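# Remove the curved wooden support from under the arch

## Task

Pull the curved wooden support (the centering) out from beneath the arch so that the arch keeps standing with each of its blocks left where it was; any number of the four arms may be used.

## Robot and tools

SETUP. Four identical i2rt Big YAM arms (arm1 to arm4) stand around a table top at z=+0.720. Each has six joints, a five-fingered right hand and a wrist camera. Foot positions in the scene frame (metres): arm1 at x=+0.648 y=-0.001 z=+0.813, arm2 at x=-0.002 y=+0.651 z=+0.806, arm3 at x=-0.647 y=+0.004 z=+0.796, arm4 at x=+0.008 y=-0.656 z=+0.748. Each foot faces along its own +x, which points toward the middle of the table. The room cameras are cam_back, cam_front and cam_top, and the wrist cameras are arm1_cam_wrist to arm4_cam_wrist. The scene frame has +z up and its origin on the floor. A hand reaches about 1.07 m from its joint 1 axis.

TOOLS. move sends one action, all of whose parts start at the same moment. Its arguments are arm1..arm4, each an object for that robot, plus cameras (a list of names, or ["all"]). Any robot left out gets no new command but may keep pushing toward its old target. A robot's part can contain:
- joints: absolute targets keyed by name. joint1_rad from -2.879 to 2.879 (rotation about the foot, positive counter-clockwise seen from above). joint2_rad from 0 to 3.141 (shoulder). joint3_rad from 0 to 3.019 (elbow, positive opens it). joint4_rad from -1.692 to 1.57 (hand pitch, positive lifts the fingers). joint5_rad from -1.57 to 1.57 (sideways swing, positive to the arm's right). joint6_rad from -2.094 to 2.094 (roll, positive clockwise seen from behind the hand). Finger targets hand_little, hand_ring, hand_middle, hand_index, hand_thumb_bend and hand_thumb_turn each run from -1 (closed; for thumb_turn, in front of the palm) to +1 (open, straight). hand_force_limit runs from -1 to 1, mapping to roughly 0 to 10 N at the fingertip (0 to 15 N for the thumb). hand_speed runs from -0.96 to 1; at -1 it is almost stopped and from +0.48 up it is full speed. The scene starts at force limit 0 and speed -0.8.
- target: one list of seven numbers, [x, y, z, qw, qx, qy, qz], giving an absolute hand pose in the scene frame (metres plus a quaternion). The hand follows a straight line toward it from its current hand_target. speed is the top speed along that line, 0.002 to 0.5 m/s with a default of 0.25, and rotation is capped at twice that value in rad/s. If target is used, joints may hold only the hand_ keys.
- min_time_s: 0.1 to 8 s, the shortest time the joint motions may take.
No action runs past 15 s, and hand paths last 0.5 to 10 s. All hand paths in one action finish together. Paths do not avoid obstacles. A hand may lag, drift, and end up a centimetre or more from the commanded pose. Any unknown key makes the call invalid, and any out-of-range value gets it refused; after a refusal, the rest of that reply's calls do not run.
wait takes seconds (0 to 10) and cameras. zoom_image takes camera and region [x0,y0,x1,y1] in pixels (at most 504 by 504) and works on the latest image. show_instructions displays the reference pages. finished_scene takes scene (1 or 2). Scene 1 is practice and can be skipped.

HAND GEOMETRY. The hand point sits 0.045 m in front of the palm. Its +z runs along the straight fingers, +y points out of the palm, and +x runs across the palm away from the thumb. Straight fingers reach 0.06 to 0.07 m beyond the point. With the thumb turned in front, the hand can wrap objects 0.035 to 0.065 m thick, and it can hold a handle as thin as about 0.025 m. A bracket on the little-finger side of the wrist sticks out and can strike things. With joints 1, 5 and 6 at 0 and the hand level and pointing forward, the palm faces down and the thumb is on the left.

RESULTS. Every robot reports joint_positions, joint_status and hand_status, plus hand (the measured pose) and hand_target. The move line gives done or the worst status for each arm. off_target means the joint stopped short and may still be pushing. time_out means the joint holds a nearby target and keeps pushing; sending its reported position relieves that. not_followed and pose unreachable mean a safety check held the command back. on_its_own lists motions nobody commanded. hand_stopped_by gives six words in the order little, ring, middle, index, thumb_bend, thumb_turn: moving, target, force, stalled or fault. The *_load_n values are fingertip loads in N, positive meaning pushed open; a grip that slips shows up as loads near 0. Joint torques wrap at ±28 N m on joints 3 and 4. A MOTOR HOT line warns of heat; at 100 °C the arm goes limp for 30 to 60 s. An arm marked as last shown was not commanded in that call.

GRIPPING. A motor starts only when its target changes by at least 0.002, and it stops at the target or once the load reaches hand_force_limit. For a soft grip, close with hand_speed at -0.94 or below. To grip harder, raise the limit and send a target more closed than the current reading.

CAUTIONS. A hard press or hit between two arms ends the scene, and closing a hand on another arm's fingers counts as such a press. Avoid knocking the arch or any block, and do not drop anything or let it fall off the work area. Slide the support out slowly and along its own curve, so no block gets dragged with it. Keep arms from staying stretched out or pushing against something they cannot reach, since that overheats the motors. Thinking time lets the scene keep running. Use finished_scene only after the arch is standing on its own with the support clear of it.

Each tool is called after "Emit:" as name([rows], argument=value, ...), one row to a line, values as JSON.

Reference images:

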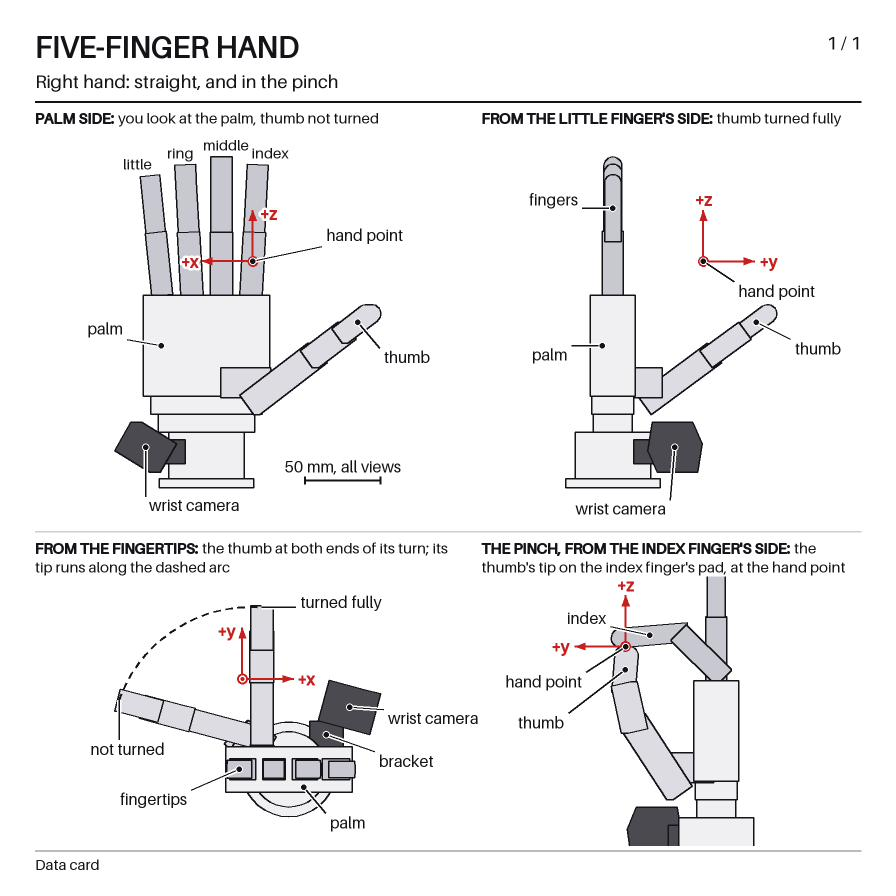

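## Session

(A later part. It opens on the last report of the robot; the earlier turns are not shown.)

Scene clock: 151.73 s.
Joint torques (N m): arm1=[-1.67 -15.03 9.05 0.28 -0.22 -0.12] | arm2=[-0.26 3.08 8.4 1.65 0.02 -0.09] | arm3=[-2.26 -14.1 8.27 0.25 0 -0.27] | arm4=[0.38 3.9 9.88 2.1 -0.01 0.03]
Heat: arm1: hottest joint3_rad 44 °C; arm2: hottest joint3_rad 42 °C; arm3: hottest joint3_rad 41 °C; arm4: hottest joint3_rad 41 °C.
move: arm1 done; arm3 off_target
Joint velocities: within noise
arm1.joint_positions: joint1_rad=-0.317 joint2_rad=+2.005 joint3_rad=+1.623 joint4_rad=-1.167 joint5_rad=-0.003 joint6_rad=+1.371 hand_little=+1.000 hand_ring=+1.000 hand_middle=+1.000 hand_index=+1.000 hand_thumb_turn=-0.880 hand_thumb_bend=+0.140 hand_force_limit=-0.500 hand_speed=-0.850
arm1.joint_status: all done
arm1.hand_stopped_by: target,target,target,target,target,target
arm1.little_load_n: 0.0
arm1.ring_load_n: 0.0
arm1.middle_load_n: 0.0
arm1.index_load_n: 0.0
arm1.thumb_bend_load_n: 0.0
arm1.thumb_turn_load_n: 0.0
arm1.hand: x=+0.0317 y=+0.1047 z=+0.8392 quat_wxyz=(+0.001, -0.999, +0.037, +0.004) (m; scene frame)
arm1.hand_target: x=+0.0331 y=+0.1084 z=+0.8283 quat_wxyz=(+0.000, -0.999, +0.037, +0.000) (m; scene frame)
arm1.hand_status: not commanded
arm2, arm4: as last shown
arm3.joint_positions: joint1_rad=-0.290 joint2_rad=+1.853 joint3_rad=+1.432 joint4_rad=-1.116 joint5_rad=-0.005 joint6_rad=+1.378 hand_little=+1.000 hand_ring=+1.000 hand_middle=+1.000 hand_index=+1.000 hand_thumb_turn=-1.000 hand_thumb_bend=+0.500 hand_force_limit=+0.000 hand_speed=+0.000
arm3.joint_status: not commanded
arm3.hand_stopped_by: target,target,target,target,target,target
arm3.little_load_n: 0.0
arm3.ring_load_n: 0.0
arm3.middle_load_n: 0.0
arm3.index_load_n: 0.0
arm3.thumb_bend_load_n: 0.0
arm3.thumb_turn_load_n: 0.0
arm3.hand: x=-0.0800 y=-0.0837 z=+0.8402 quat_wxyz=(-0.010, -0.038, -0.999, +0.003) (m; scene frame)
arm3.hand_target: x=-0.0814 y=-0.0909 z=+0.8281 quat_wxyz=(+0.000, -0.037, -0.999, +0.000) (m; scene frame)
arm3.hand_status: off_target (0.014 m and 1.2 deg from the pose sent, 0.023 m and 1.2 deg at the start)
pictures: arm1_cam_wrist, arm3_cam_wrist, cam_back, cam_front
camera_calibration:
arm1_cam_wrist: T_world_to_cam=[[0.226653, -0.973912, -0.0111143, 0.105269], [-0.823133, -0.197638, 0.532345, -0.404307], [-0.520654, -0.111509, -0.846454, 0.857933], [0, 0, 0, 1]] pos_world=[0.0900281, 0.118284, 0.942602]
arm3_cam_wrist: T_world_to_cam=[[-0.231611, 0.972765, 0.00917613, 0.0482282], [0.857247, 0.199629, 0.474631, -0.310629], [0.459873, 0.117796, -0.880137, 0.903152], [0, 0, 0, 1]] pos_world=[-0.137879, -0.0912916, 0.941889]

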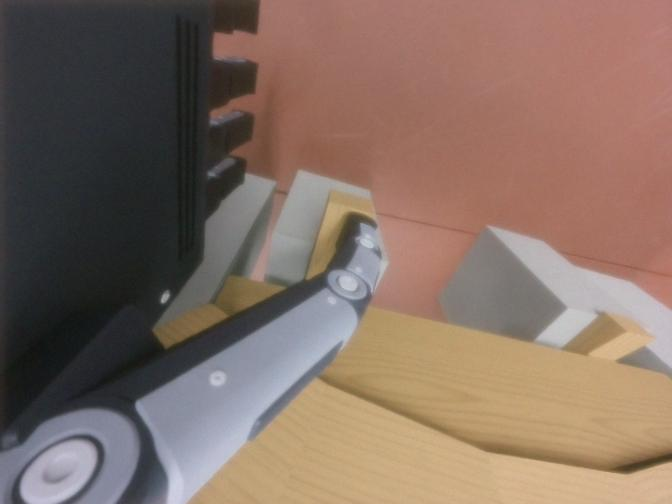

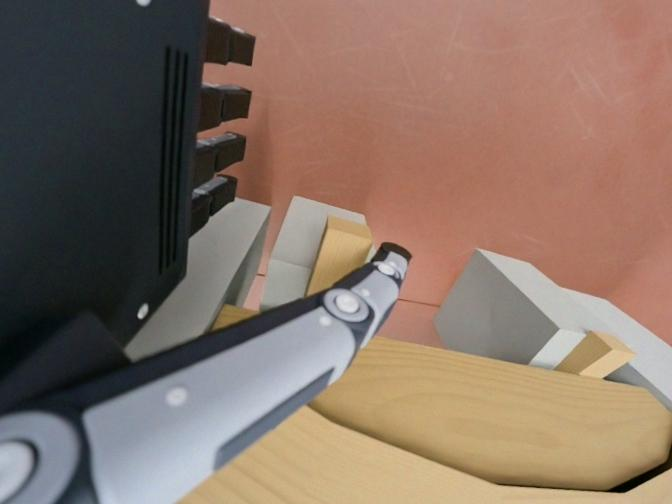

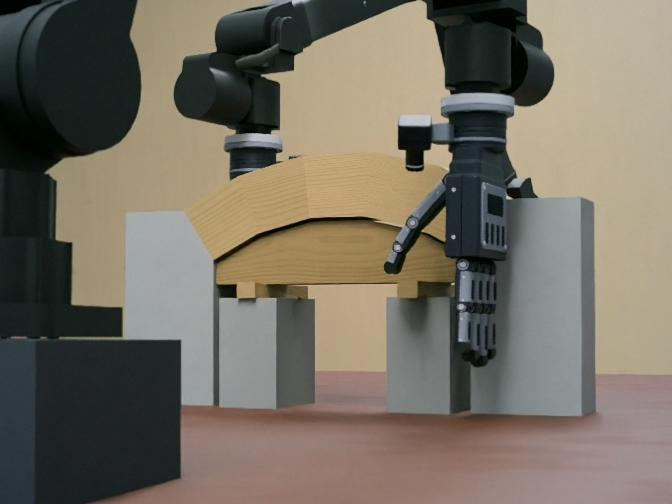

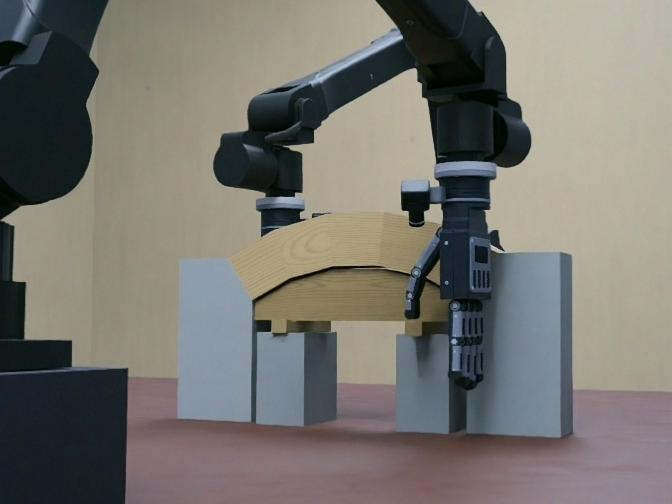

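Emit:
move(arm1={"joints": {"hand_thumb_bend": 0.12, "hand_index": -0.6, "hand_speed": -0.88, "hand_force_limit": -0.4}}, arm3={"joints": {"hand_thumb_bend": 0.18, "hand_speed": -0.85, "hand_force_limit": -0.5}})

Emit:
move(arm3={"joints": {"hand_index": -0.6, "hand_speed": -0.88, "hand_force_limit": -0.4}}, cameras=["cam_front", "cam_back", "arm1_cam_wrist", "arm3_cam_wrist"])

Emit:
zoom_image(camera="cam_front", region=[340, 250, 500, 370])

Emit:
zoom_image(camera="cam_back", region=[340, 220, 500, 340])

Scene clock: 173.07 s.
Joint torques (N m): arm1=[-1.67 -15.38 9.01 0.27 -0.23 -0.11] | arm2=[-0.15 3.19 8.43 1.65 0.03 -0.08] | arm3=[-2.26 -14.15 8.29 0.25 0.36 -0.19] | arm4=[-0.21 4.01 9.62 2.26 -0.04 0.09]
Heat: arm1: hottest joint3_rad 43 °C; arm2: hottest joint3_rad 42 °C; arm3: hottest joint3_rad 40 °C; arm4: hottest joint3_rad 41 °C.
move: arm1 off_target; arm3 done
Joint velocities: within noise
arm1.joint_positions: joint1_rad=-0.317 joint2_rad=+2.008 joint3_rad=+1.623 joint4_rad=-1.167 joint5_rad=-0.003 joint6_rad=+1.370 hand_little=+1.000 hand_ring=+1.000 hand_middle=+1.000 hand_index=-0.035 hand_thumb_turn=-0.880 hand_thumb_bend=+0.121 hand_force_limit=-0.400 hand_speed=-0.880
arm1.joint_status: hand_index off_target (ended at -0.035, target -0.600); the others done
arm1.hand_stopped_by: target,target,target,force,target,target
arm1.little_load_n: 0.0
arm1.ring_load_n: 0.0
arm1.middle_load_n: 0.0
arm1.index_load_n: 4.0
arm1.thumb_bend_load_n: 2.5
arm1.thumb_turn_load_n: 0.0
arm1.hand: x=+0.0321 y=+0.1046 z=+0.8370 quat_wxyz=(+0.001, -0.999, +0.037, +0.002) (m; scene frame)
arm1.hand_target: x=+0.0332 y=+0.1084 z=+0.8282 quat_wxyz=(+0.000, -0.999, +0.037, +0.000) (m; scene frame)
arm1.hand_status: not commanded
arm2, arm4: as last shown
arm3.joint_positions: joint1_rad=-0.290 joint2_rad=+1.853 joint3_rad=+1.432 joint4_rad=-1.116 joint5_rad=-0.014 joint6_rad=+1.370 hand_little=+1.000 hand_ring=+1.000 hand_middle=+1.000 hand_index=+1.000 hand_thumb_turn=-1.000 hand_thumb_bend=+0.182 hand_force_limit=-0.500 hand_speed=-0.850
arm3.joint_status: all done
arm3.hand_stopped_by: target,target,target,target,target,target
arm3.little_load_n: 0.0
arm3.ring_load_n: 0.0
arm3.middle_load_n: 0.0
arm3.index_load_n: 0.0
arm3.thumb_bend_load_n: 2.0
arm3.thumb_turn_load_n: -0.5
arm3.hand: x=-0.0800 y=-0.0817 z=+0.8409 quat_wxyz=(-0.011, -0.034, -0.999, -0.002) (m; scene frame)
arm3.hand_target: x=-0.0814 y=-0.0909 z=+0.8281 quat_wxyz=(+0.000, -0.037, -0.999, +0.000) (m; scene frame)
arm3.hand_status: not commanded
pictures: none

Scene clock: 178.07 s.
Joint torques (N m): arm1=[-1.67 -15.38 9.01 0.27 -0.23 -0.11] | arm2=[-0.15 3.08 8.43 1.66 0.03 -0.08] | arm3=[-2.26 -14.1 8.28 0.25 0.35 -0.19] | arm4=[0.85 3.72 9.72 2.13 0.03 0.05]
Heat: arm1: hottest joint3_rad 43 °C; arm2: hottest joint3_rad 42 °C; arm3: hottest joint3_rad 40 °C; arm4: hottest joint3_rad 41 °C.
move: arm3 off_target
Joint velocities: within noise
arm1: as last shown
arm1.thumb_turn_load_n: -0.5
arm2.joint_positions: joint1_rad=-0.584 joint2_rad=+0.583 joint3_rad=+1.360 joint4_rad=-1.578 joint5_rad=+0.119 joint6_rad=-1.069 hand_little=+1.000 hand_ring=+1.000 hand_middle=+1.000 hand_index=+1.000 hand_thumb_turn=+1.000 hand_thumb_bend=+1.000 hand_force_limit=+0.000 hand_speed=-0.800
arm2.joint_status: not commanded
arm2.hand_stopped_by: target,target,target,target,target,target
arm2.little_load_n: 0.0
arm2.ring_load_n: 0.0
arm2.middle_load_n: 0.0
arm2.index_load_n: 0.0
arm2.thumb_bend_load_n: -0.5
arm2.thumb_turn_load_n: 0.0
arm2.hand: x=-0.1430 y=+0.5558 z=+1.2418 quat_wxyz=(+0.314, +0.192, -0.906, +0.211) (m; scene frame)
arm2.hand_target: x=-0.1429 y=+0.5561 z=+1.2503 quat_wxyz=(+0.321, +0.191, -0.901, +0.218) (m; scene frame)
arm2.hand_status: not commanded
arm3.joint_positions: joint1_rad=-0.290 joint2_rad=+1.853 joint3_rad=+1.432 joint4_rad=-1.116 joint5_rad=-0.014 joint6_rad=+1.370 hand_little=+1.000 hand_ring=+1.000 hand_middle=+1.000 hand_index=-0.058 hand_thumb_turn=-1.000 hand_thumb_bend=+0.182 hand_force_limit=-0.400 hand_speed=-0.880
arm3.joint_status: hand_index off_target (ended at -0.058, target -0.600); the others done
arm3.hand_stopped_by: target,target,target,force,target,target
arm3.little_load_n: -0.5
arm3.ring_load_n: 0.0
arm3.middle_load_n: 0.0
arm3.index_load_n: 3.0
arm3.thumb_bend_load_n: 3.0
arm3.thumb_turn_load_n: -0.5
arm3.hand: x=-0.0800 y=-0.0817 z=+0.8409 quat_wxyz=(-0.011, -0.034, -0.999, -0.002) (m; scene frame)
arm3.hand_target: x=-0.0814 y=-0.0909 z=+0.8281 quat_wxyz=(+0.000, -0.037, -0.999, +0.000) (m; scene frame)
arm3.hand_status: not commanded
arm4.joint_positions: joint1_rad=-0.137 joint2_rad=+0.586 joint3_rad=+1.364 joint4_rad=-1.422 joint5_rad=+0.103 joint6_rad=-1.583 hand_little=+1.000 hand_ring=+1.000 hand_middle=+1.000 hand_index=+1.000 hand_thumb_turn=+1.000 hand_thumb_bend=+1.000 hand_force_limit=+0.000 hand_speed=-0.800
arm4.joint_status: not commanded
arm4.hand_stopped_by: target,target,target,target,target,target
arm4.little_load_n: 0.0
arm4.ring_load_n: 0.0
arm4.middle_load_n: 0.0
arm4.index_load_n: 0.0
arm4.thumb_bend_load_n: 0.0
arm4.thumb_turn_load_n: 0.0
arm4.hand: x=+0.1090 y=-0.4523 z=+1.2292 quat_wxyz=(-0.260, +0.675, +0.589, +0.359) (m; scene frame)
arm4.hand_target: x=+0.1089 y=-0.4530 z=+1.2422 quat_wxyz=(-0.270, +0.671, +0.584, +0.369) (m; scene frame)
arm4.hand_status: not commanded
pictures: arm1_cam_wrist, arm3_cam_wrist, cam_back, cam_front
camera_calibration:
arm1_cam_wrist: T_world_to_cam=[[0.22747, -0.973741, -0.00926324, 0.103394], [-0.824926, -0.197744, 0.529522, -0.400286], [-0.51745, -0.112809, -0.848245, 0.857754], [0, 0, 0, 1]] pos_world=[0.0901187, 0.118287, 0.940504]
arm3_cam_wrist: T_world_to_cam=[[-0.239663, 0.970701, 0.0173812, 0.0385712], [0.854382, 0.202374, 0.478619, -0.314666], [0.461079, 0.129557, -0.87785, 0.902612], [0, 0, 0, 1]] pos_world=[-0.138086, -0.0907009, 0.942294]

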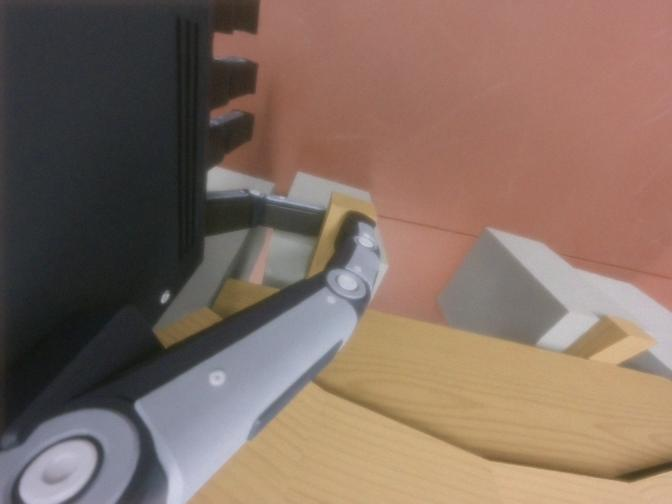

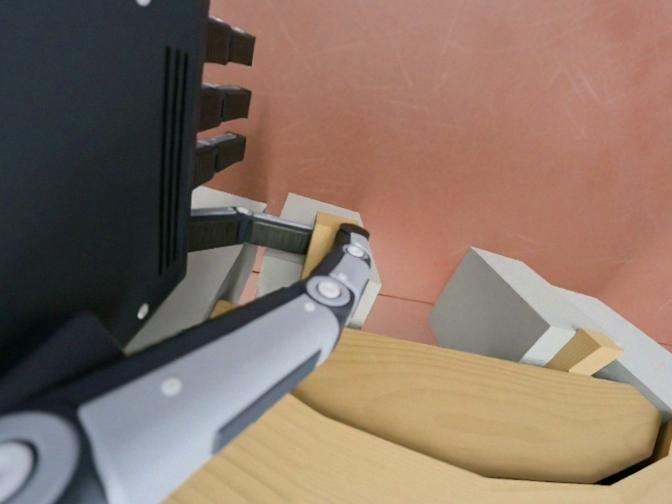

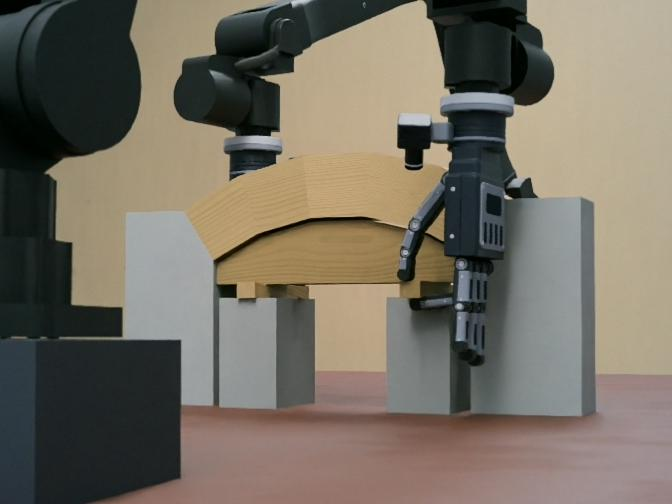

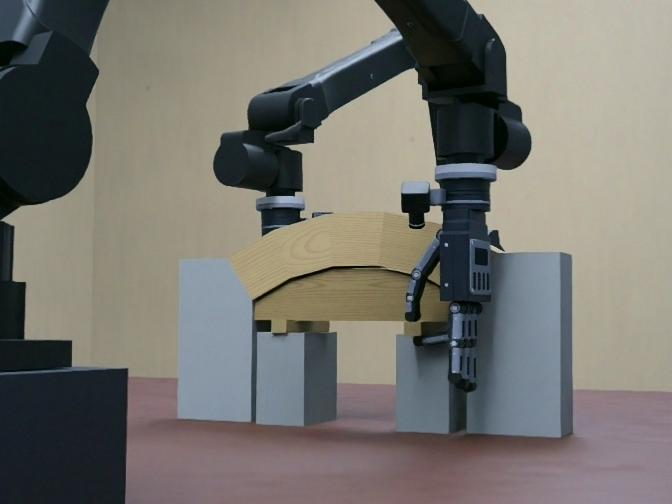

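Scaled by 3.150.

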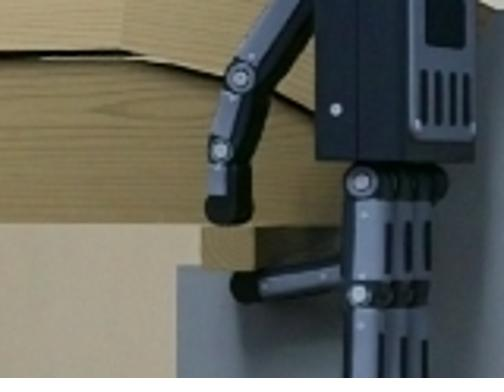

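Scaled by 3.150.

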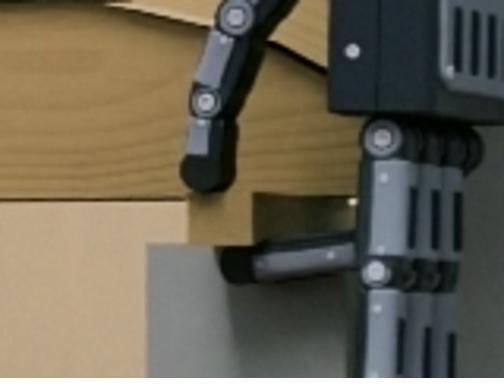

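Emit:
move(arm1={"joints": {"hand_index": -0.66, "hand_speed": -0.9, "hand_force_limit": 0.2}}, arm3={"joints": {"hand_index": -0.66, "hand_speed": -0.9, "hand_force_limit": 0.2}})

Emit:
move(arm1={"target": [0.058, 0.1066, 0.829, 0.0, 0.9993, -0.0366, 0.0], "speed": 0.03}, arm3={"target": [-0.109, -0.089, 0.831, 0.0, 0.0366, 0.9993, 0.0], "speed": 0.03}, cameras=["cam_front", "cam_back", "cam_top", "arm1_cam_wrist", "arm3_cam_wrist"])

Emit:
zoom_image(camera="cam_front", region=[240, 240, 500, 370])

Emit:
zoom_image(camera="cam_back", region=[210, 200, 470, 330])

Scene clock: 194.07 s.
Joint torques (N m): arm1=[-1.61 -15.38 9.02 0.28 -0.22 -0.11] | arm2=[-0.15 3.02 8.46 1.68 0.03 -0.08] | arm3=[-2.26 -14.1 8.27 0.27 0.33 -0.19] | arm4=[0.62 3.19 9.65 2.06 0.02 -0.01]
Heat: arm1: hottest joint3_rad 42 °C; arm2: hottest joint3_rad 42 °C; arm3: hottest joint3_rad 40 °C; arm4: hottest joint3_rad 41 °C.
move: arm1 off_target; arm3 off_target
Joint velocities: within noise
arm1.joint_positions: joint1_rad=-0.317 joint2_rad=+2.008 joint3_rad=+1.623 joint4_rad=-1.167 joint5_rad=-0.003 joint6_rad=+1.370 hand_little=+1.000 hand_ring=+1.000 hand_middle=+1.000 hand_index=-0.051 hand_thumb_turn=-0.880 hand_thumb_bend=+0.122 hand_force_limit=+0.200 hand_speed=-0.900
arm1.joint_status: hand_index off_target (ended at -0.051, target -0.660); the others done
arm1.hand_stopped_by: target,target,target,force,target,target
arm1.little_load_n: 0.0
arm1.ring_load_n: 0.0
arm1.middle_load_n: 0.0
arm1.index_load_n: 7.5
arm1.thumb_bend_load_n: 6.5
arm1.thumb_turn_load_n: -1.0
arm1.hand: x=+0.0321 y=+0.1046 z=+0.8370 quat_wxyz=(+0.001, -0.999, +0.037, +0.002) (m; scene frame)
arm1.hand_target: x=+0.0332 y=+0.1084 z=+0.8282 quat_wxyz=(+0.000, -0.999, +0.037, +0.000) (m; scene frame)
arm1.hand_status: not commanded
arm2, arm4: as last shown
arm2.thumb_bend_load_n: 0.0
arm3.joint_positions: joint1_rad=-0.290 joint2_rad=+1.853 joint3_rad=+1.432 joint4_rad=-1.116 joint5_rad=-0.014 joint6_rad=+1.370 hand_little=+1.000 hand_ring=+1.000 hand_middle=+1.000 hand_index=-0.074 hand_thumb_turn=-1.000 hand_thumb_bend=+0.183 hand_force_limit=+0.200 hand_speed=-0.900
arm3.joint_status: hand_index off_target (ended at -0.074, target -0.660); the others done
arm3.hand_stopped_by: target,target,target,force,target,target
arm3.little_load_n: 0.0
arm3.ring_load_n: 0.0
arm3.middle_load_n: 0.0
arm3.index_load_n: 6.0
arm3.thumb_bend_load_n: 5.5
arm3.thumb_turn_load_n: -0.5
arm3.hand: x=-0.0800 y=-0.0817 z=+0.8408 quat_wxyz=(-0.011, -0.034, -0.999, -0.002) (m; scene frame)
arm3.hand_target: x=-0.0814 y=-0.0909 z=+0.8281 quat_wxyz=(+0.000, -0.037, -0.999, +0.000) (m; scene frame)
arm3.hand_status: not commanded
pictures: none

Scene clock: 195.53 s.
Joint torques (N m): arm1=[-1.79 -16.32 7.6 0.06 0.02 -0.16] | arm2=[-0.21 2.96 8.4 1.65 0.03 -0.09] | arm3=[-2.55 -16.15 6.17 0.58 0.32 -0.25] | arm4=[0.56 4.07 9.68 2.3 -0.04 0.01]
Heat: arm1: hottest joint3_rad 42 °C; arm2: hottest joint3_rad 42 °C; arm3: hottest joint3_rad 40 °C; arm4: hottest joint3_rad 41 °C.
move: arm1 done; arm3 off_target
Joint velocities: within noise
arm1.joint_positions: joint1_rad=-0.323 joint2_rad=+1.969 joint3_rad=+1.542 joint4_rad=-1.126 joint5_rad=-0.008 joint6_rad=+1.366 hand_little=+1.000 hand_ring=+1.000 hand_middle=+1.000 hand_index=-0.051 hand_thumb_turn=-0.880 hand_thumb_bend=+0.122 hand_force_limit=+0.200 hand_speed=-0.900
arm1.joint_status: not commanded
arm1.hand_stopped_by: target,target,target,force,target,target
arm1.little_load_n: 0.0
arm1.ring_load_n: 0.0
arm1.middle_load_n: 0.0
arm1.index_load_n: 6.0
arm1.thumb_bend_load_n: 6.5
arm1.thumb_turn_load_n: -2.0
arm1.hand: x=+0.0510 y=+0.1019 z=+0.8318 quat_wxyz=(-0.002, -0.999, +0.037, +0.002) (m; scene frame)
arm1.hand_target: x=+0.0579 y=+0.1065 z=+0.8291 quat_wxyz=(+0.000, -0.999, +0.037, +0.000) (m; scene frame)
arm1.hand_status: done (0.009 m and 0.4 deg from the pose sent, 0.027 m and 0.2 deg at the start)
arm2, arm4: as last shown
arm3.joint_positions: joint1_rad=-0.297 joint2_rad=+1.819 joint3_rad=+1.364 joint4_rad=-1.101 joint5_rad=-0.013 joint6_rad=+1.366 hand_little=+1.000 hand_ring=+1.000 hand_middle=+1.000 hand_index=-0.074 hand_thumb_turn=-1.000 hand_thumb_bend=+0.183 hand_force_limit=+0.200 hand_speed=-0.900
arm3.joint_status: not commanded
arm3.hand_stopped_by: target,target,target,force,target,target
arm3.little_load_n: 0.0
arm3.ring_load_n: 0.0
arm3.middle_load_n: 0.0
arm3.index_load_n: 5.0
arm3.thumb_bend_load_n: 5.5
arm3.thumb_turn_load_n: -2.0
arm3.hand: x=-0.1025 y=-0.0797 z=+0.8345 quat_wxyz=(-0.002, -0.036, -0.999, -0.004) (m; scene frame)
arm3.hand_target: x=-0.1090 y=-0.0889 z=+0.8310 quat_wxyz=(+0.000, -0.037, -0.999, +0.000) (m; scene frame)
arm3.hand_status: off_target (0.012 m and 0.5 deg from the pose sent, 0.032 m and 1.3 deg at the start)
pictures: arm1_cam_wrist, arm3_cam_wrist, cam_back, cam_front, cam_top
camera_calibration:
arm1_cam_wrist: T_world_to_cam=[[0.225951, -0.974128, -0.00454913, 0.0926912], [-0.824635, -0.193758, 0.531447, -0.384578], [-0.518579, -0.11633, -0.847079, 0.862363], [0, 0, 0, 1]] pos_world=[0.109124, 0.116097, 0.935294]
arm3_cam_wrist: T_world_to_cam=[[-0.235422, 0.971548, 0.0259143, 0.024747], [0.863903, 0.196974, 0.463543, -0.279756], [0.44525, 0.131516, -0.885695, 0.912219], [0, 0, 0, 1]] pos_world=[-0.158657, -0.0889093, 0.936986]

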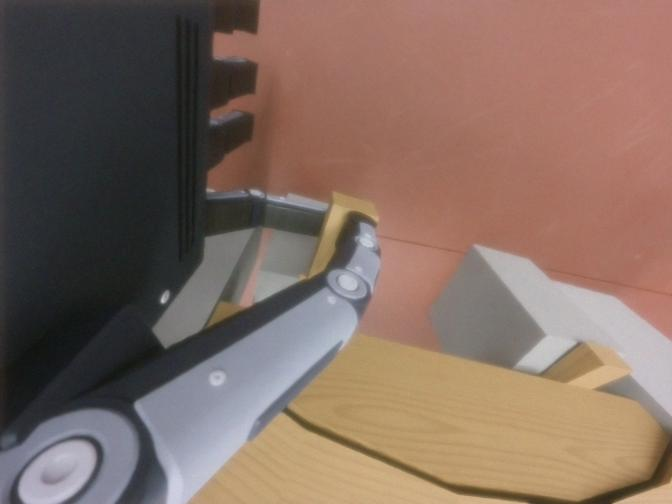

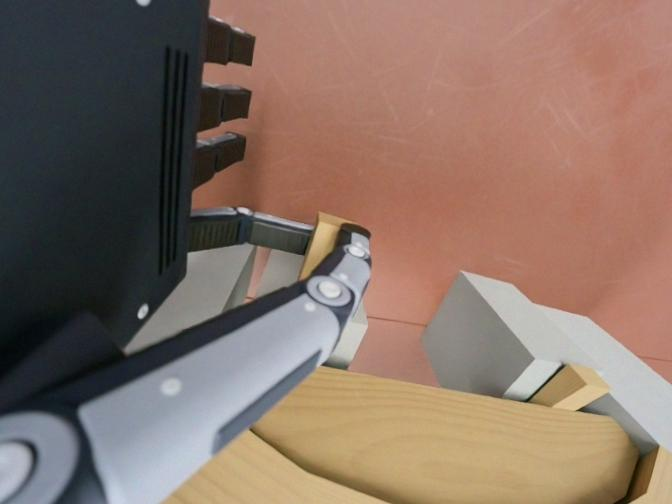

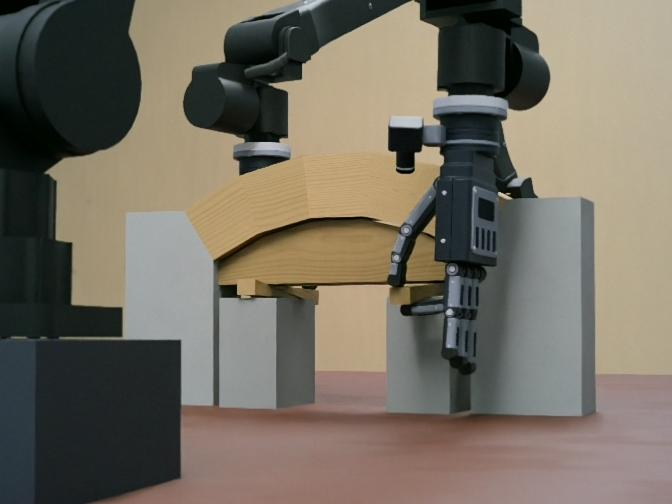

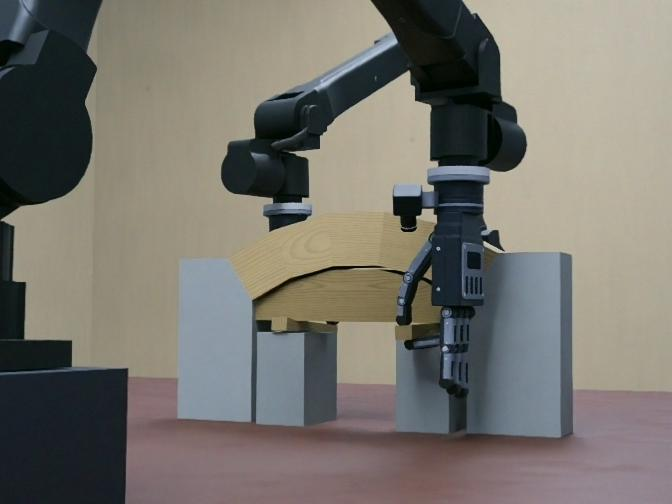

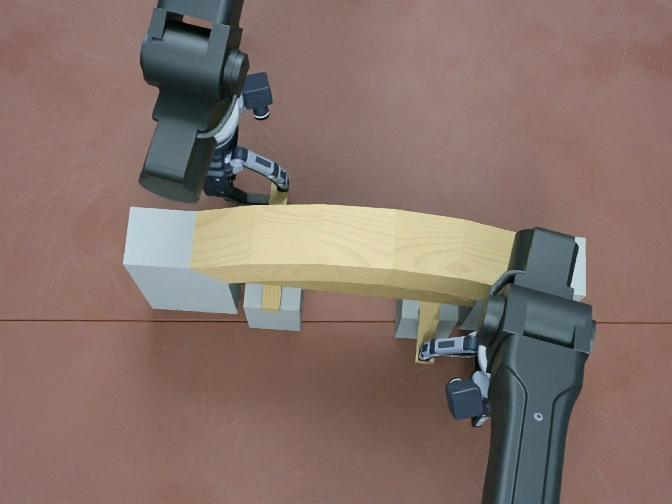

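Scaled by 1.938.

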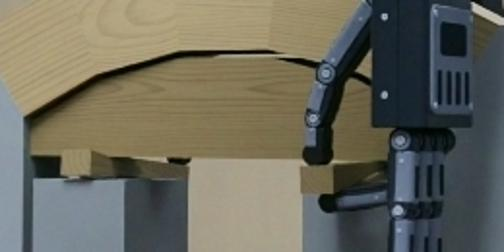

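Scaled by 1.938.

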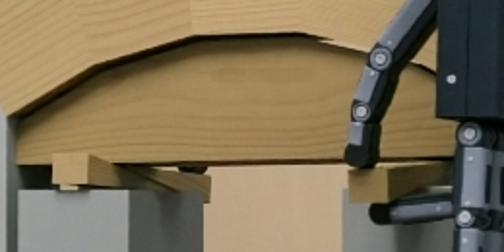

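Emit:
move(arm1={"target": [0.086, 0.1046, 0.836, 0.0, 0.9993, -0.0366, 0.0], "speed": 0.03}, arm3={"target": [-0.137, -0.087, 0.840, 0.0, 0.0366, 0.9993, 0.0], "speed": 0.03}, cameras=["cam_front", "cam_back", "cam_top", "arm1_cam_wrist", "arm3_cam_wrist"])

Emit:
zoom_image(camera="cam_front", region=[240, 240, 500, 370])

Emit:
zoom_image(camera="cam_back", region=[210, 200, 470, 330])

Scene clock: 209.47 s.
Joint torques (N m): arm1=[-1.73 -16.73 8.39 0.2 -0.1 -0.13] | arm2=[-0.09 3.02 8.43 1.65 0.03 -0.07] | arm3=[-2.43 -16.32 6.87 0.61 0.09 -0.27] | arm4=[-0.03 3.55 9.74 1.85 0 0.04]
Heat: arm1: hottest joint3_rad 40 °C; arm2: hottest joint3_rad 42 °C; arm3: hottest joint3_rad 39 °C; arm4: hottest joint3_rad 41 °C.
move: arm1 off_target; arm3 off_target
Joint velocities: within noise
arm1.joint_positions: joint1_rad=-0.336 joint2_rad=+1.914 joint3_rad=+1.436 joint4_rad=-1.110 joint5_rad=-0.005 joint6_rad=+1.352 hand_little=+1.000 hand_ring=+1.000 hand_middle=+1.000 hand_index=-0.051 hand_thumb_turn=-0.880 hand_thumb_bend=+0.122 hand_force_limit=+0.200 hand_speed=-0.900
arm1.joint_status: not commanded
arm1.hand_stopped_by: target,target,target,force,target,target
arm1.little_load_n: 0.0
arm1.ring_load_n: 0.0
arm1.middle_load_n: 0.0
arm1.index_load_n: 4.5
arm1.thumb_bend_load_n: 5.0
arm1.thumb_turn_load_n: 0.5
arm1.hand: x=+0.0879 y=+0.0993 z=+0.8247 quat_wxyz=(-0.005, -0.999, +0.037, -0.015) (m; scene frame)
arm1.hand_target: x=+0.0861 y=+0.1046 z=+0.8358 quat_wxyz=(+0.000, -0.999, +0.037, +0.000) (m; scene frame)
arm1.hand_status: off_target (0.013 m and 1.8 deg from the pose sent, 0.035 m and 0.4 deg at the start)
arm2, arm4: as last shown
arm3.joint_positions: joint1_rad=-0.311 joint2_rad=+1.759 joint3_rad=+1.274 joint4_rad=-1.096 joint5_rad=-0.007 joint6_rad=+1.355 hand_little=+1.000 hand_ring=+1.000 hand_middle=+1.000 hand_index=-0.074 hand_thumb_turn=-1.000 hand_thumb_bend=+0.183 hand_force_limit=+0.200 hand_speed=-0.900
arm3.joint_status: not commanded
arm3.hand_stopped_by: target,target,target,force,target,target
arm3.little_load_n: 0.0
arm3.ring_load_n: 0.0
arm3.middle_load_n: 0.0
arm3.index_load_n: 4.0
arm3.thumb_bend_load_n: 4.0
arm3.thumb_turn_load_n: 0.0
arm3.hand: x=-0.1368 y=-0.0787 z=+0.8328 quat_wxyz=(+0.011, -0.037, -0.999, -0.003) (m; scene frame)
arm3.hand_target: x=-0.1370 y=-0.0869 z=+0.8400 quat_wxyz=(+0.000, -0.037, -0.999, +0.000) (m; scene frame)
arm3.hand_status: off_target (0.011 m and 1.4 deg from the pose sent, 0.036 m and 0.5 deg at the start)
pictures: arm1_cam_wrist, arm3_cam_wrist, cam_back, cam_front, cam_top
camera_calibration:
arm1_cam_wrist: T_world_to_cam=[[0.226911, -0.973861, 0.0103487, 0.069304], [-0.842203, -0.190876, 0.504242, -0.327267], [-0.489086, -0.123134, -0.8635, 0.88675], [0, 0, 0, 1]] pos_world=[0.142346, 0.114214, 0.930013]
arm3_cam_wrist: T_world_to_cam=[[-0.232344, 0.972098, 0.0322772, 0.010912], [0.876115, 0.194759, 0.441011, -0.229196], [0.422419, 0.130745, -0.896921, 0.931905], [0, 0, 0, 1]] pos_world=[-0.190318, -0.0878111, 0.936571]

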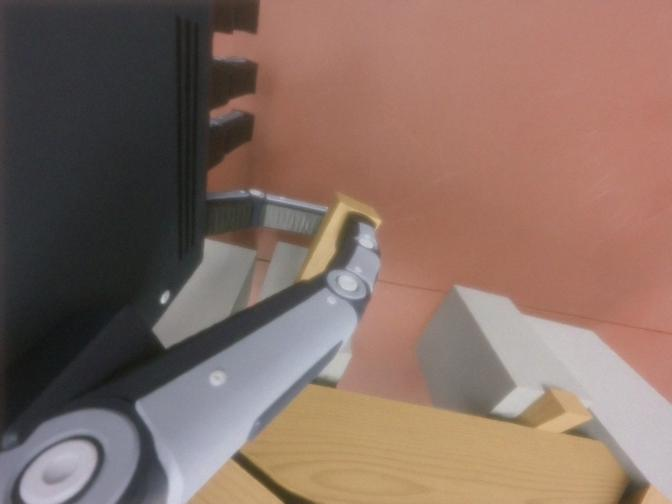

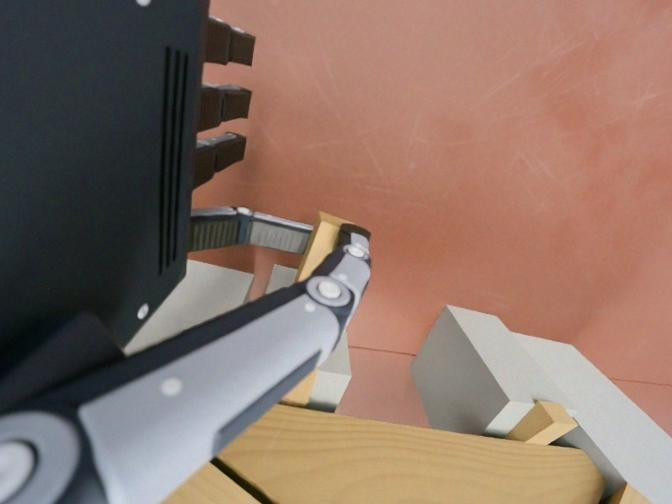

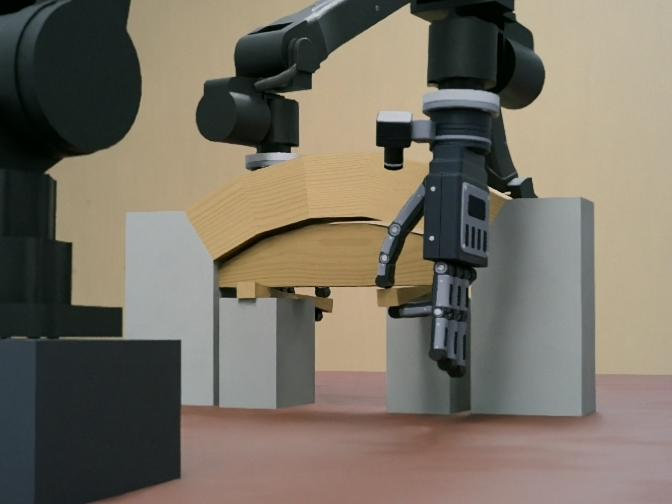

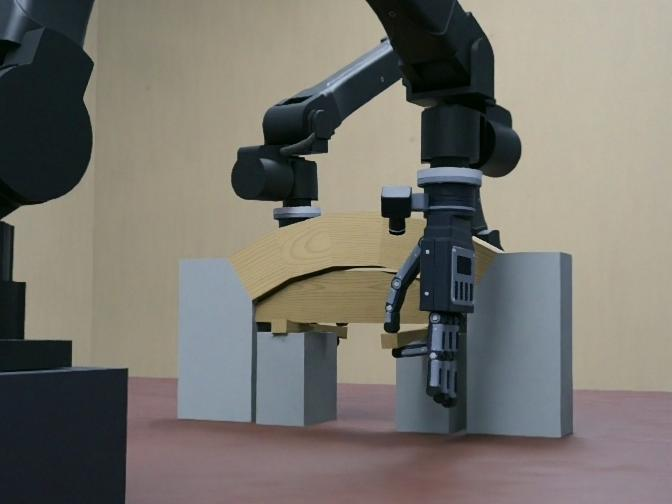

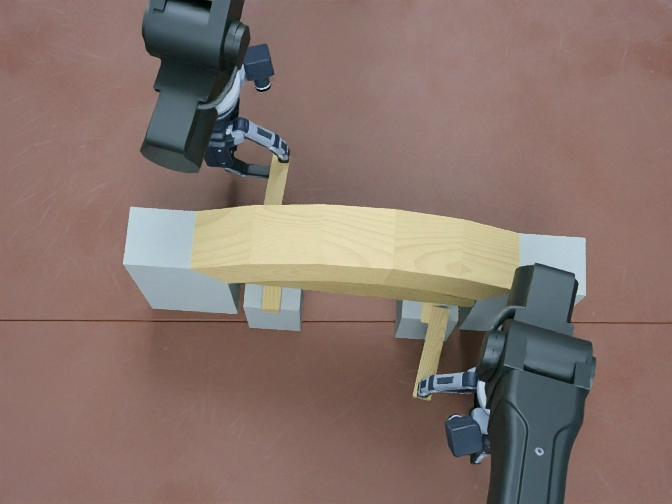

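Scaled by 1.938.

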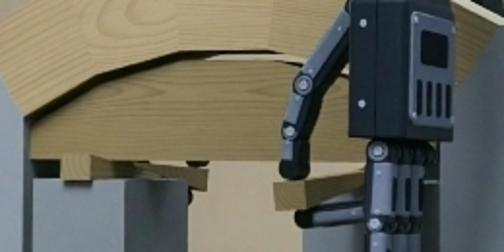

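Scaled by 1.938.

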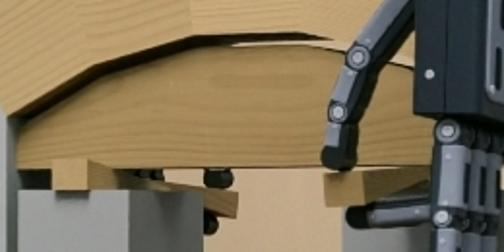

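Emit:
move(arm1={"target": [0.165, 0.099, 0.852, 0.0, 0.9993, -0.0366, 0.0], "speed": 0.08}, arm3={"target": [-0.205, -0.082, 0.852, 0.0, 0.0366, 0.9993, 0.0], "speed": 0.08})

Emit:
move(arm1={"target": [0.28, 0.20, 0.81, -0.3827, 0.9239, 0.0, 0.0], "speed": 0.15}, arm3={"target": [-0.26, -0.20, 0.81, 0.0, 0.0, 0.9239, -0.3827], "speed": 0.15}, cameras=["cam_front", "cam_back", "cam_top"])

Emit:
zoom_image(camera="cam_top", region=[200, 190, 500, 360])

Emit:
zoom_image(camera="cam_front", region=[220, 230, 500, 360])

Scene clock: 227.37 s.
Joint torques (N m): arm1=[-1.73 -13.63 8.25 0.21 -0.14 -0.12] | arm2=[-0.21 3.19 8.42 1.65 0.03 -0.09] | arm3=[-2.37 -13.51 6.8 0.59 0.06 -0.28] | arm4=[0.26 3.84 9.95 2.09 -0.06 0.04]
Heat: arm1: hottest joint3_rad 39 °C; arm2: hottest joint3_rad 42 °C; arm3: hottest joint3_rad 40 °C; arm4: hottest joint3_rad 41 °C.
move: arm1 done; arm3 done
Joint velocities: within noise
arm1.joint_positions: joint1_rad=-0.374 joint2_rad=+1.715 joint3_rad=+1.197 joint4_rad=-1.067 joint5_rad=-0.005 joint6_rad=+1.313 hand_little=+1.000 hand_ring=+1.000 hand_middle=+1.000 hand_index=-0.051 hand_thumb_turn=-0.880 hand_thumb_bend=+0.122 hand_force_limit=+0.200 hand_speed=-0.900
arm1.joint_status: not commanded
arm1.hand_stopped_by: target,target,target,force,target,target
arm1.little_load_n: 0.0
arm1.ring_load_n: 0.0
arm1.middle_load_n: 0.0
arm1.index_load_n: 5.0
arm1.thumb_bend_load_n: 5.5
arm1.thumb_turn_load_n: 0.5
arm1.hand: x=+0.1662 y=+0.0945 z=+0.8441 quat_wxyz=(-0.005, -0.999, +0.037, -0.013) (m; scene frame)
arm1.hand_target: x=+0.1649 y=+0.0989 z=+0.8519 quat_wxyz=(+0.000, -0.999, +0.036, +0.000) (m; scene frame)
arm1.hand_status: done (0.009 m and 1.6 deg from the pose sent, 0.082 m and 1.8 deg at the start)
arm2, arm4: as last shown
arm3.joint_positions: joint1_rad=-0.348 joint2_rad=+1.587 joint3_rad=+1.086 joint4_rad=-1.079 joint5_rad=-0.006 joint6_rad=+1.318 hand_little=+1.000 hand_ring=+1.000 hand_middle=+1.000 hand_index=-0.074 hand_thumb_turn=-1.000 hand_thumb_bend=+0.183 hand_force_limit=+0.200 hand_speed=-0.900
arm3.joint_status: not commanded
arm3.hand_stopped_by: target,target,target,force,target,target
arm3.little_load_n: 0.0
arm3.ring_load_n: 0.0
arm3.middle_load_n: 0.0
arm3.index_load_n: 4.0
arm3.thumb_bend_load_n: 4.5
arm3.thumb_turn_load_n: 0.0
arm3.hand: x=-0.2046 y=-0.0751 z=+0.8466 quat_wxyz=(+0.011, -0.037, -0.999, -0.003) (m; scene frame)
arm3.hand_target: x=-0.2051 y=-0.0819 z=+0.8519 quat_wxyz=(+0.000, -0.037, -0.999, +0.000) (m; scene frame)
arm3.hand_status: done (0.009 m and 1.3 deg from the pose sent, 0.071 m and 1.4 deg at the start)
pictures: none

Scene clock: 230.80 s.
Joint torques (N m): arm1=[-0.56 -9.11 7.31 0.75 0.56 -0.12] | arm2=[-0.26 3.14 8.43 1.66 0.02 -0.07] | arm3=[-0.03 -11.4 6.22 1.14 0.64 -0.25] | arm4=[0.56 3.78 9.84 2.04 -0.03 -0.04]
Heat: arm1: hottest joint3_rad 39 °C; arm2: hottest joint3_rad 42 °C; arm3: hottest joint3_rad 39 °C; arm4: hottest joint3_rad 41 °C.
move: arm1 done; arm3 done
Joint velocities: within noise
arm1.joint_positions: joint1_rad=-0.356 joint2_rad=+1.486 joint3_rad=+0.720 joint4_rad=-0.529 joint5_rad=+0.734 joint6_rad=+1.162 hand_little=+1.000 hand_ring=+1.000 hand_middle=+1.000 hand_index=-0.051 hand_thumb_turn=-0.880 hand_thumb_bend=+0.122 hand_force_limit=+0.200 hand_speed=-0.900
arm1.joint_status: not commanded
arm1.hand_stopped_by: target,target,target,force,target,target
arm1.little_load_n: 0.0
arm1.ring_load_n: 0.0
arm1.middle_load_n: 0.0
arm1.index_load_n: 4.5
arm1.thumb_bend_load_n: 5.0
arm1.thumb_turn_load_n: 0.5
arm1.hand: x=+0.2842 y=+0.2017 z=+0.8037 quat_wxyz=(+0.378, -0.926, +0.002, -0.012) (m; scene frame)
arm1.hand_target: x=+0.2800 y=+0.2000 z=+0.8099 quat_wxyz=(+0.383, -0.924, +0.000, +0.000) (m; scene frame)
arm1.hand_status: done (0.008 m and 1.6 deg from the pose sent, 0.159 m and 45.7 deg at the start)
arm2, arm4: as last shown
arm3.joint_positions: joint1_rad=-0.336 joint2_rad=+1.495 joint3_rad=+0.789 joint4_rad=-0.591 joint5_rad=+0.735 joint6_rad=+1.177 hand_little=+1.000 hand_ring=+1.000 hand_middle=+1.000 hand_index=-0.074 hand_thumb_turn=-1.000 hand_thumb_bend=+0.183 hand_force_limit=+0.200 hand_speed=-0.900
arm3.joint_status: not commanded
arm3.hand_stopped_by: target,target,target,force,target,target
arm3.little_load_n: 0.0
arm3.ring_load_n: 0.0
arm3.middle_load_n: 0.0
arm3.index_load_n: 4.0
arm3.thumb_bend_load_n: 4.5
arm3.thumb_turn_load_n: 0.0
arm3.hand: x=-0.2647 y=-0.2053 z=+0.8043 quat_wxyz=(+0.011, -0.010, -0.925, +0.379) (m; scene frame)
arm3.hand_target: x=-0.2600 y=-0.2000 z=+0.8099 quat_wxyz=(+0.000, +0.000, -0.924, +0.383) (m; scene frame)
arm3.hand_status: done (0.009 m and 1.7 deg from the pose sent, 0.141 m and 45.6 deg at the start)
pictures: cam_back, cam_front, cam_top

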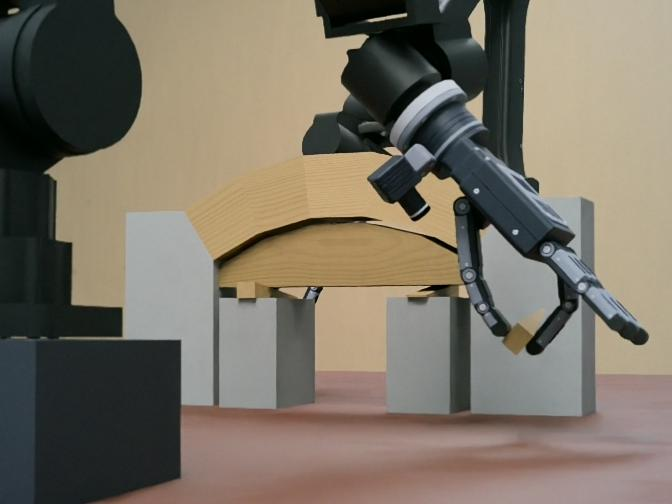

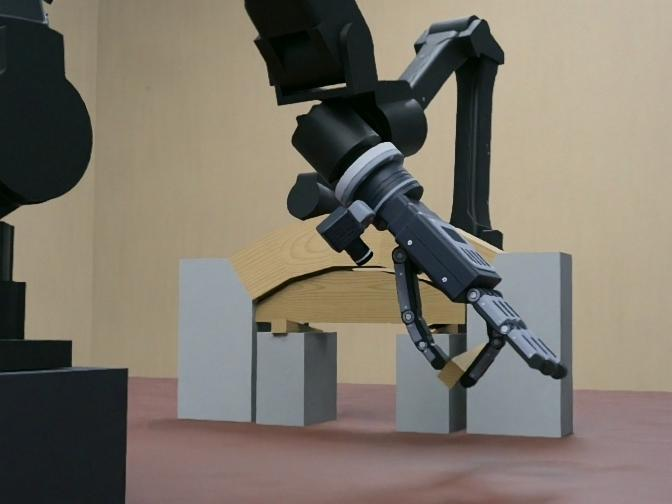

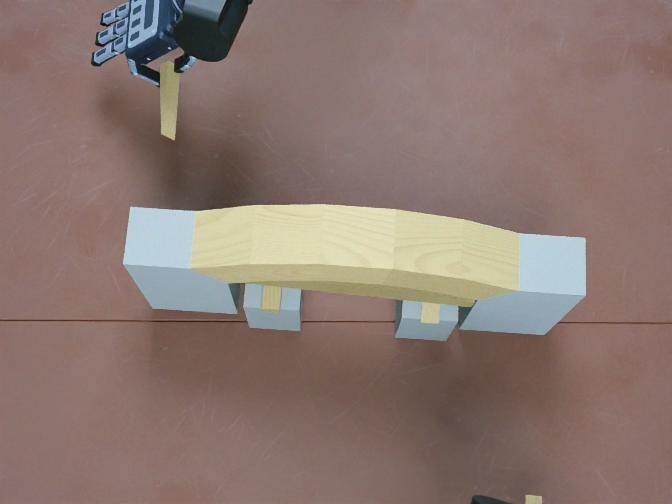

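Scaled by 1.680.

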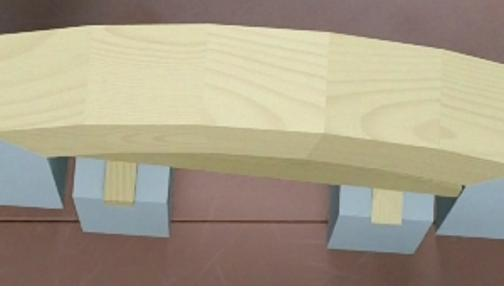

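Scaled by 1.800.

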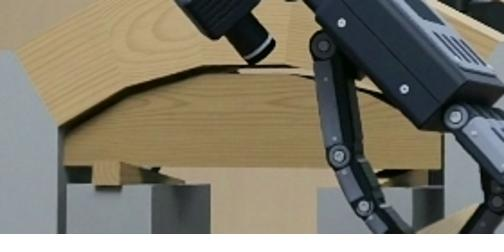

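Emit:
move(arm1={"target": [0.28, 0.20, 0.745, -0.3827, 0.9239, 0.0, 0.0], "speed": 0.07}, arm3={"target": [-0.26, -0.20, 0.737, 0.0, 0.0, 0.9239, -0.3827], "speed": 0.07}, cameras=["cam_front", "cam_back"])

Emit:
zoom_image(camera="cam_front", region=[380, 320, 620, 480])

Emit:
zoom_image(camera="cam_back", region=[440, 300, 660, 460])

Scene clock: 240.07 s.
Joint torques (N m): arm1=[-0.62 -7.3 6.06 0.77 0.54 -0.12] | arm2=[-0.09 3.08 8.4 1.65 0.02 -0.08] | arm3=[0.03 -8.82 5.19 1.22 0.63 -0.26] | arm4=[1.26 4.54 9.96 2.04 0.01 0.04]
Heat: arm1: hottest joint3_rad 39 °C; arm2: hottest joint3_rad 42 °C; arm3: hottest joint3_rad 39 °C; arm4: hottest joint3_rad 41 °C.
move: arm1 done; arm3 off_target
Joint velocities: within noise
arm1.joint_positions: joint1_rad=-0.355 joint2_rad=+1.625 joint3_rad=+0.668 joint4_rad=-0.310 joint5_rad=+0.735 joint6_rad=+1.162 hand_little=+1.000 hand_ring=+1.000 hand_middle=+1.000 hand_index=-0.051 hand_thumb_turn=-0.880 hand_thumb_bend=+0.122 hand_force_limit=+0.200 hand_speed=-0.900
arm1.joint_status: not commanded
arm1.hand_stopped_by: target,target,target,force,target,target
arm1.little_load_n: 0.0
arm1.ring_load_n: 0.0
arm1.middle_load_n: 0.0
arm1.index_load_n: 4.5
arm1.thumb_bend_load_n: 5.5
arm1.thumb_turn_load_n: 0.5
arm1.hand: x=+0.2802 y=+0.2029 z=+0.7498 quat_wxyz=(+0.382, -0.924, +0.007, +0.000) (m; scene frame)
arm1.hand_target: x=+0.2801 y=+0.1999 z=+0.7450 quat_wxyz=(+0.383, -0.924, +0.000, +0.000) (m; scene frame)
arm1.hand_status: done (0.006 m and 0.8 deg from the pose sent, 0.059 m and 1.6 deg at the start)
arm2, arm4: as last shown
arm2.index_load_n: 0.5
arm3.joint_positions: joint1_rad=-0.335 joint2_rad=+1.630 joint3_rad=+0.726 joint4_rad=-0.358 joint5_rad=+0.735 joint6_rad=+1.177 hand_little=+1.000 hand_ring=+1.000 hand_middle=+1.000 hand_index=-0.074 hand_thumb_turn=-1.000 hand_thumb_bend=+0.183 hand_force_limit=+0.200 hand_speed=-0.900
arm3.joint_status: not commanded
arm3.hand_stopped_by: target,target,target,force,target,target
arm3.little_load_n: 0.0
arm3.ring_load_n: 0.0
arm3.middle_load_n: 0.0
arm3.index_load_n: 4.0
arm3.thumb_bend_load_n: 4.5
arm3.thumb_turn_load_n: 0.0
arm3.hand: x=-0.2601 y=-0.2067 z=+0.7460 quat_wxyz=(-0.005, -0.015, -0.923, +0.384) (m; scene frame)
arm3.hand_target: x=-0.2602 y=-0.2000 z=+0.7372 quat_wxyz=(+0.000, +0.000, -0.924, +0.383) (m; scene frame)
arm3.hand_status: off_target (0.011 m and 1.9 deg from the pose sent, 0.068 m and 1.7 deg at the start)
pictures: cam_back, cam_front

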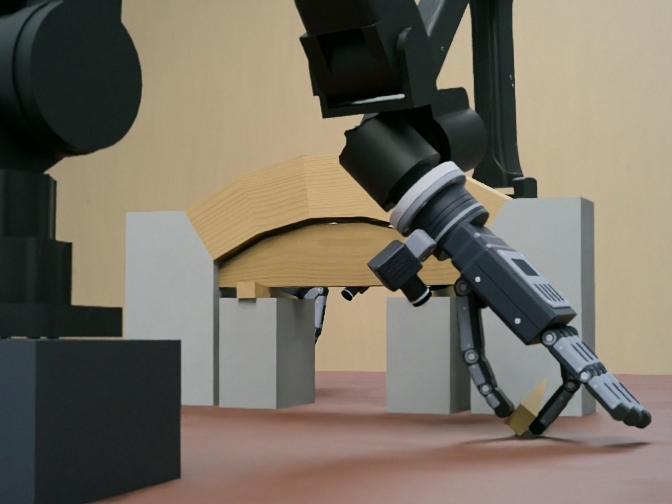

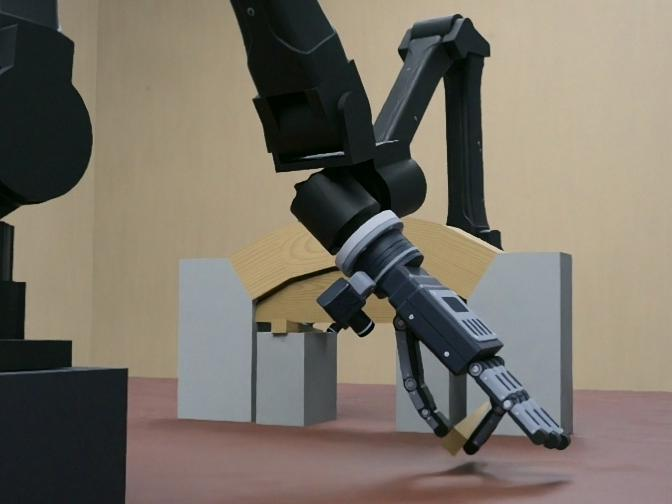

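Scaled by 2.100.

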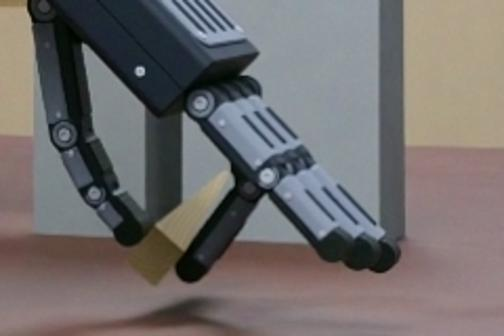

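Scaled by 2.291.

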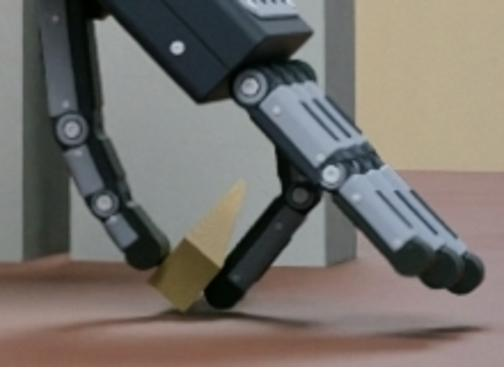

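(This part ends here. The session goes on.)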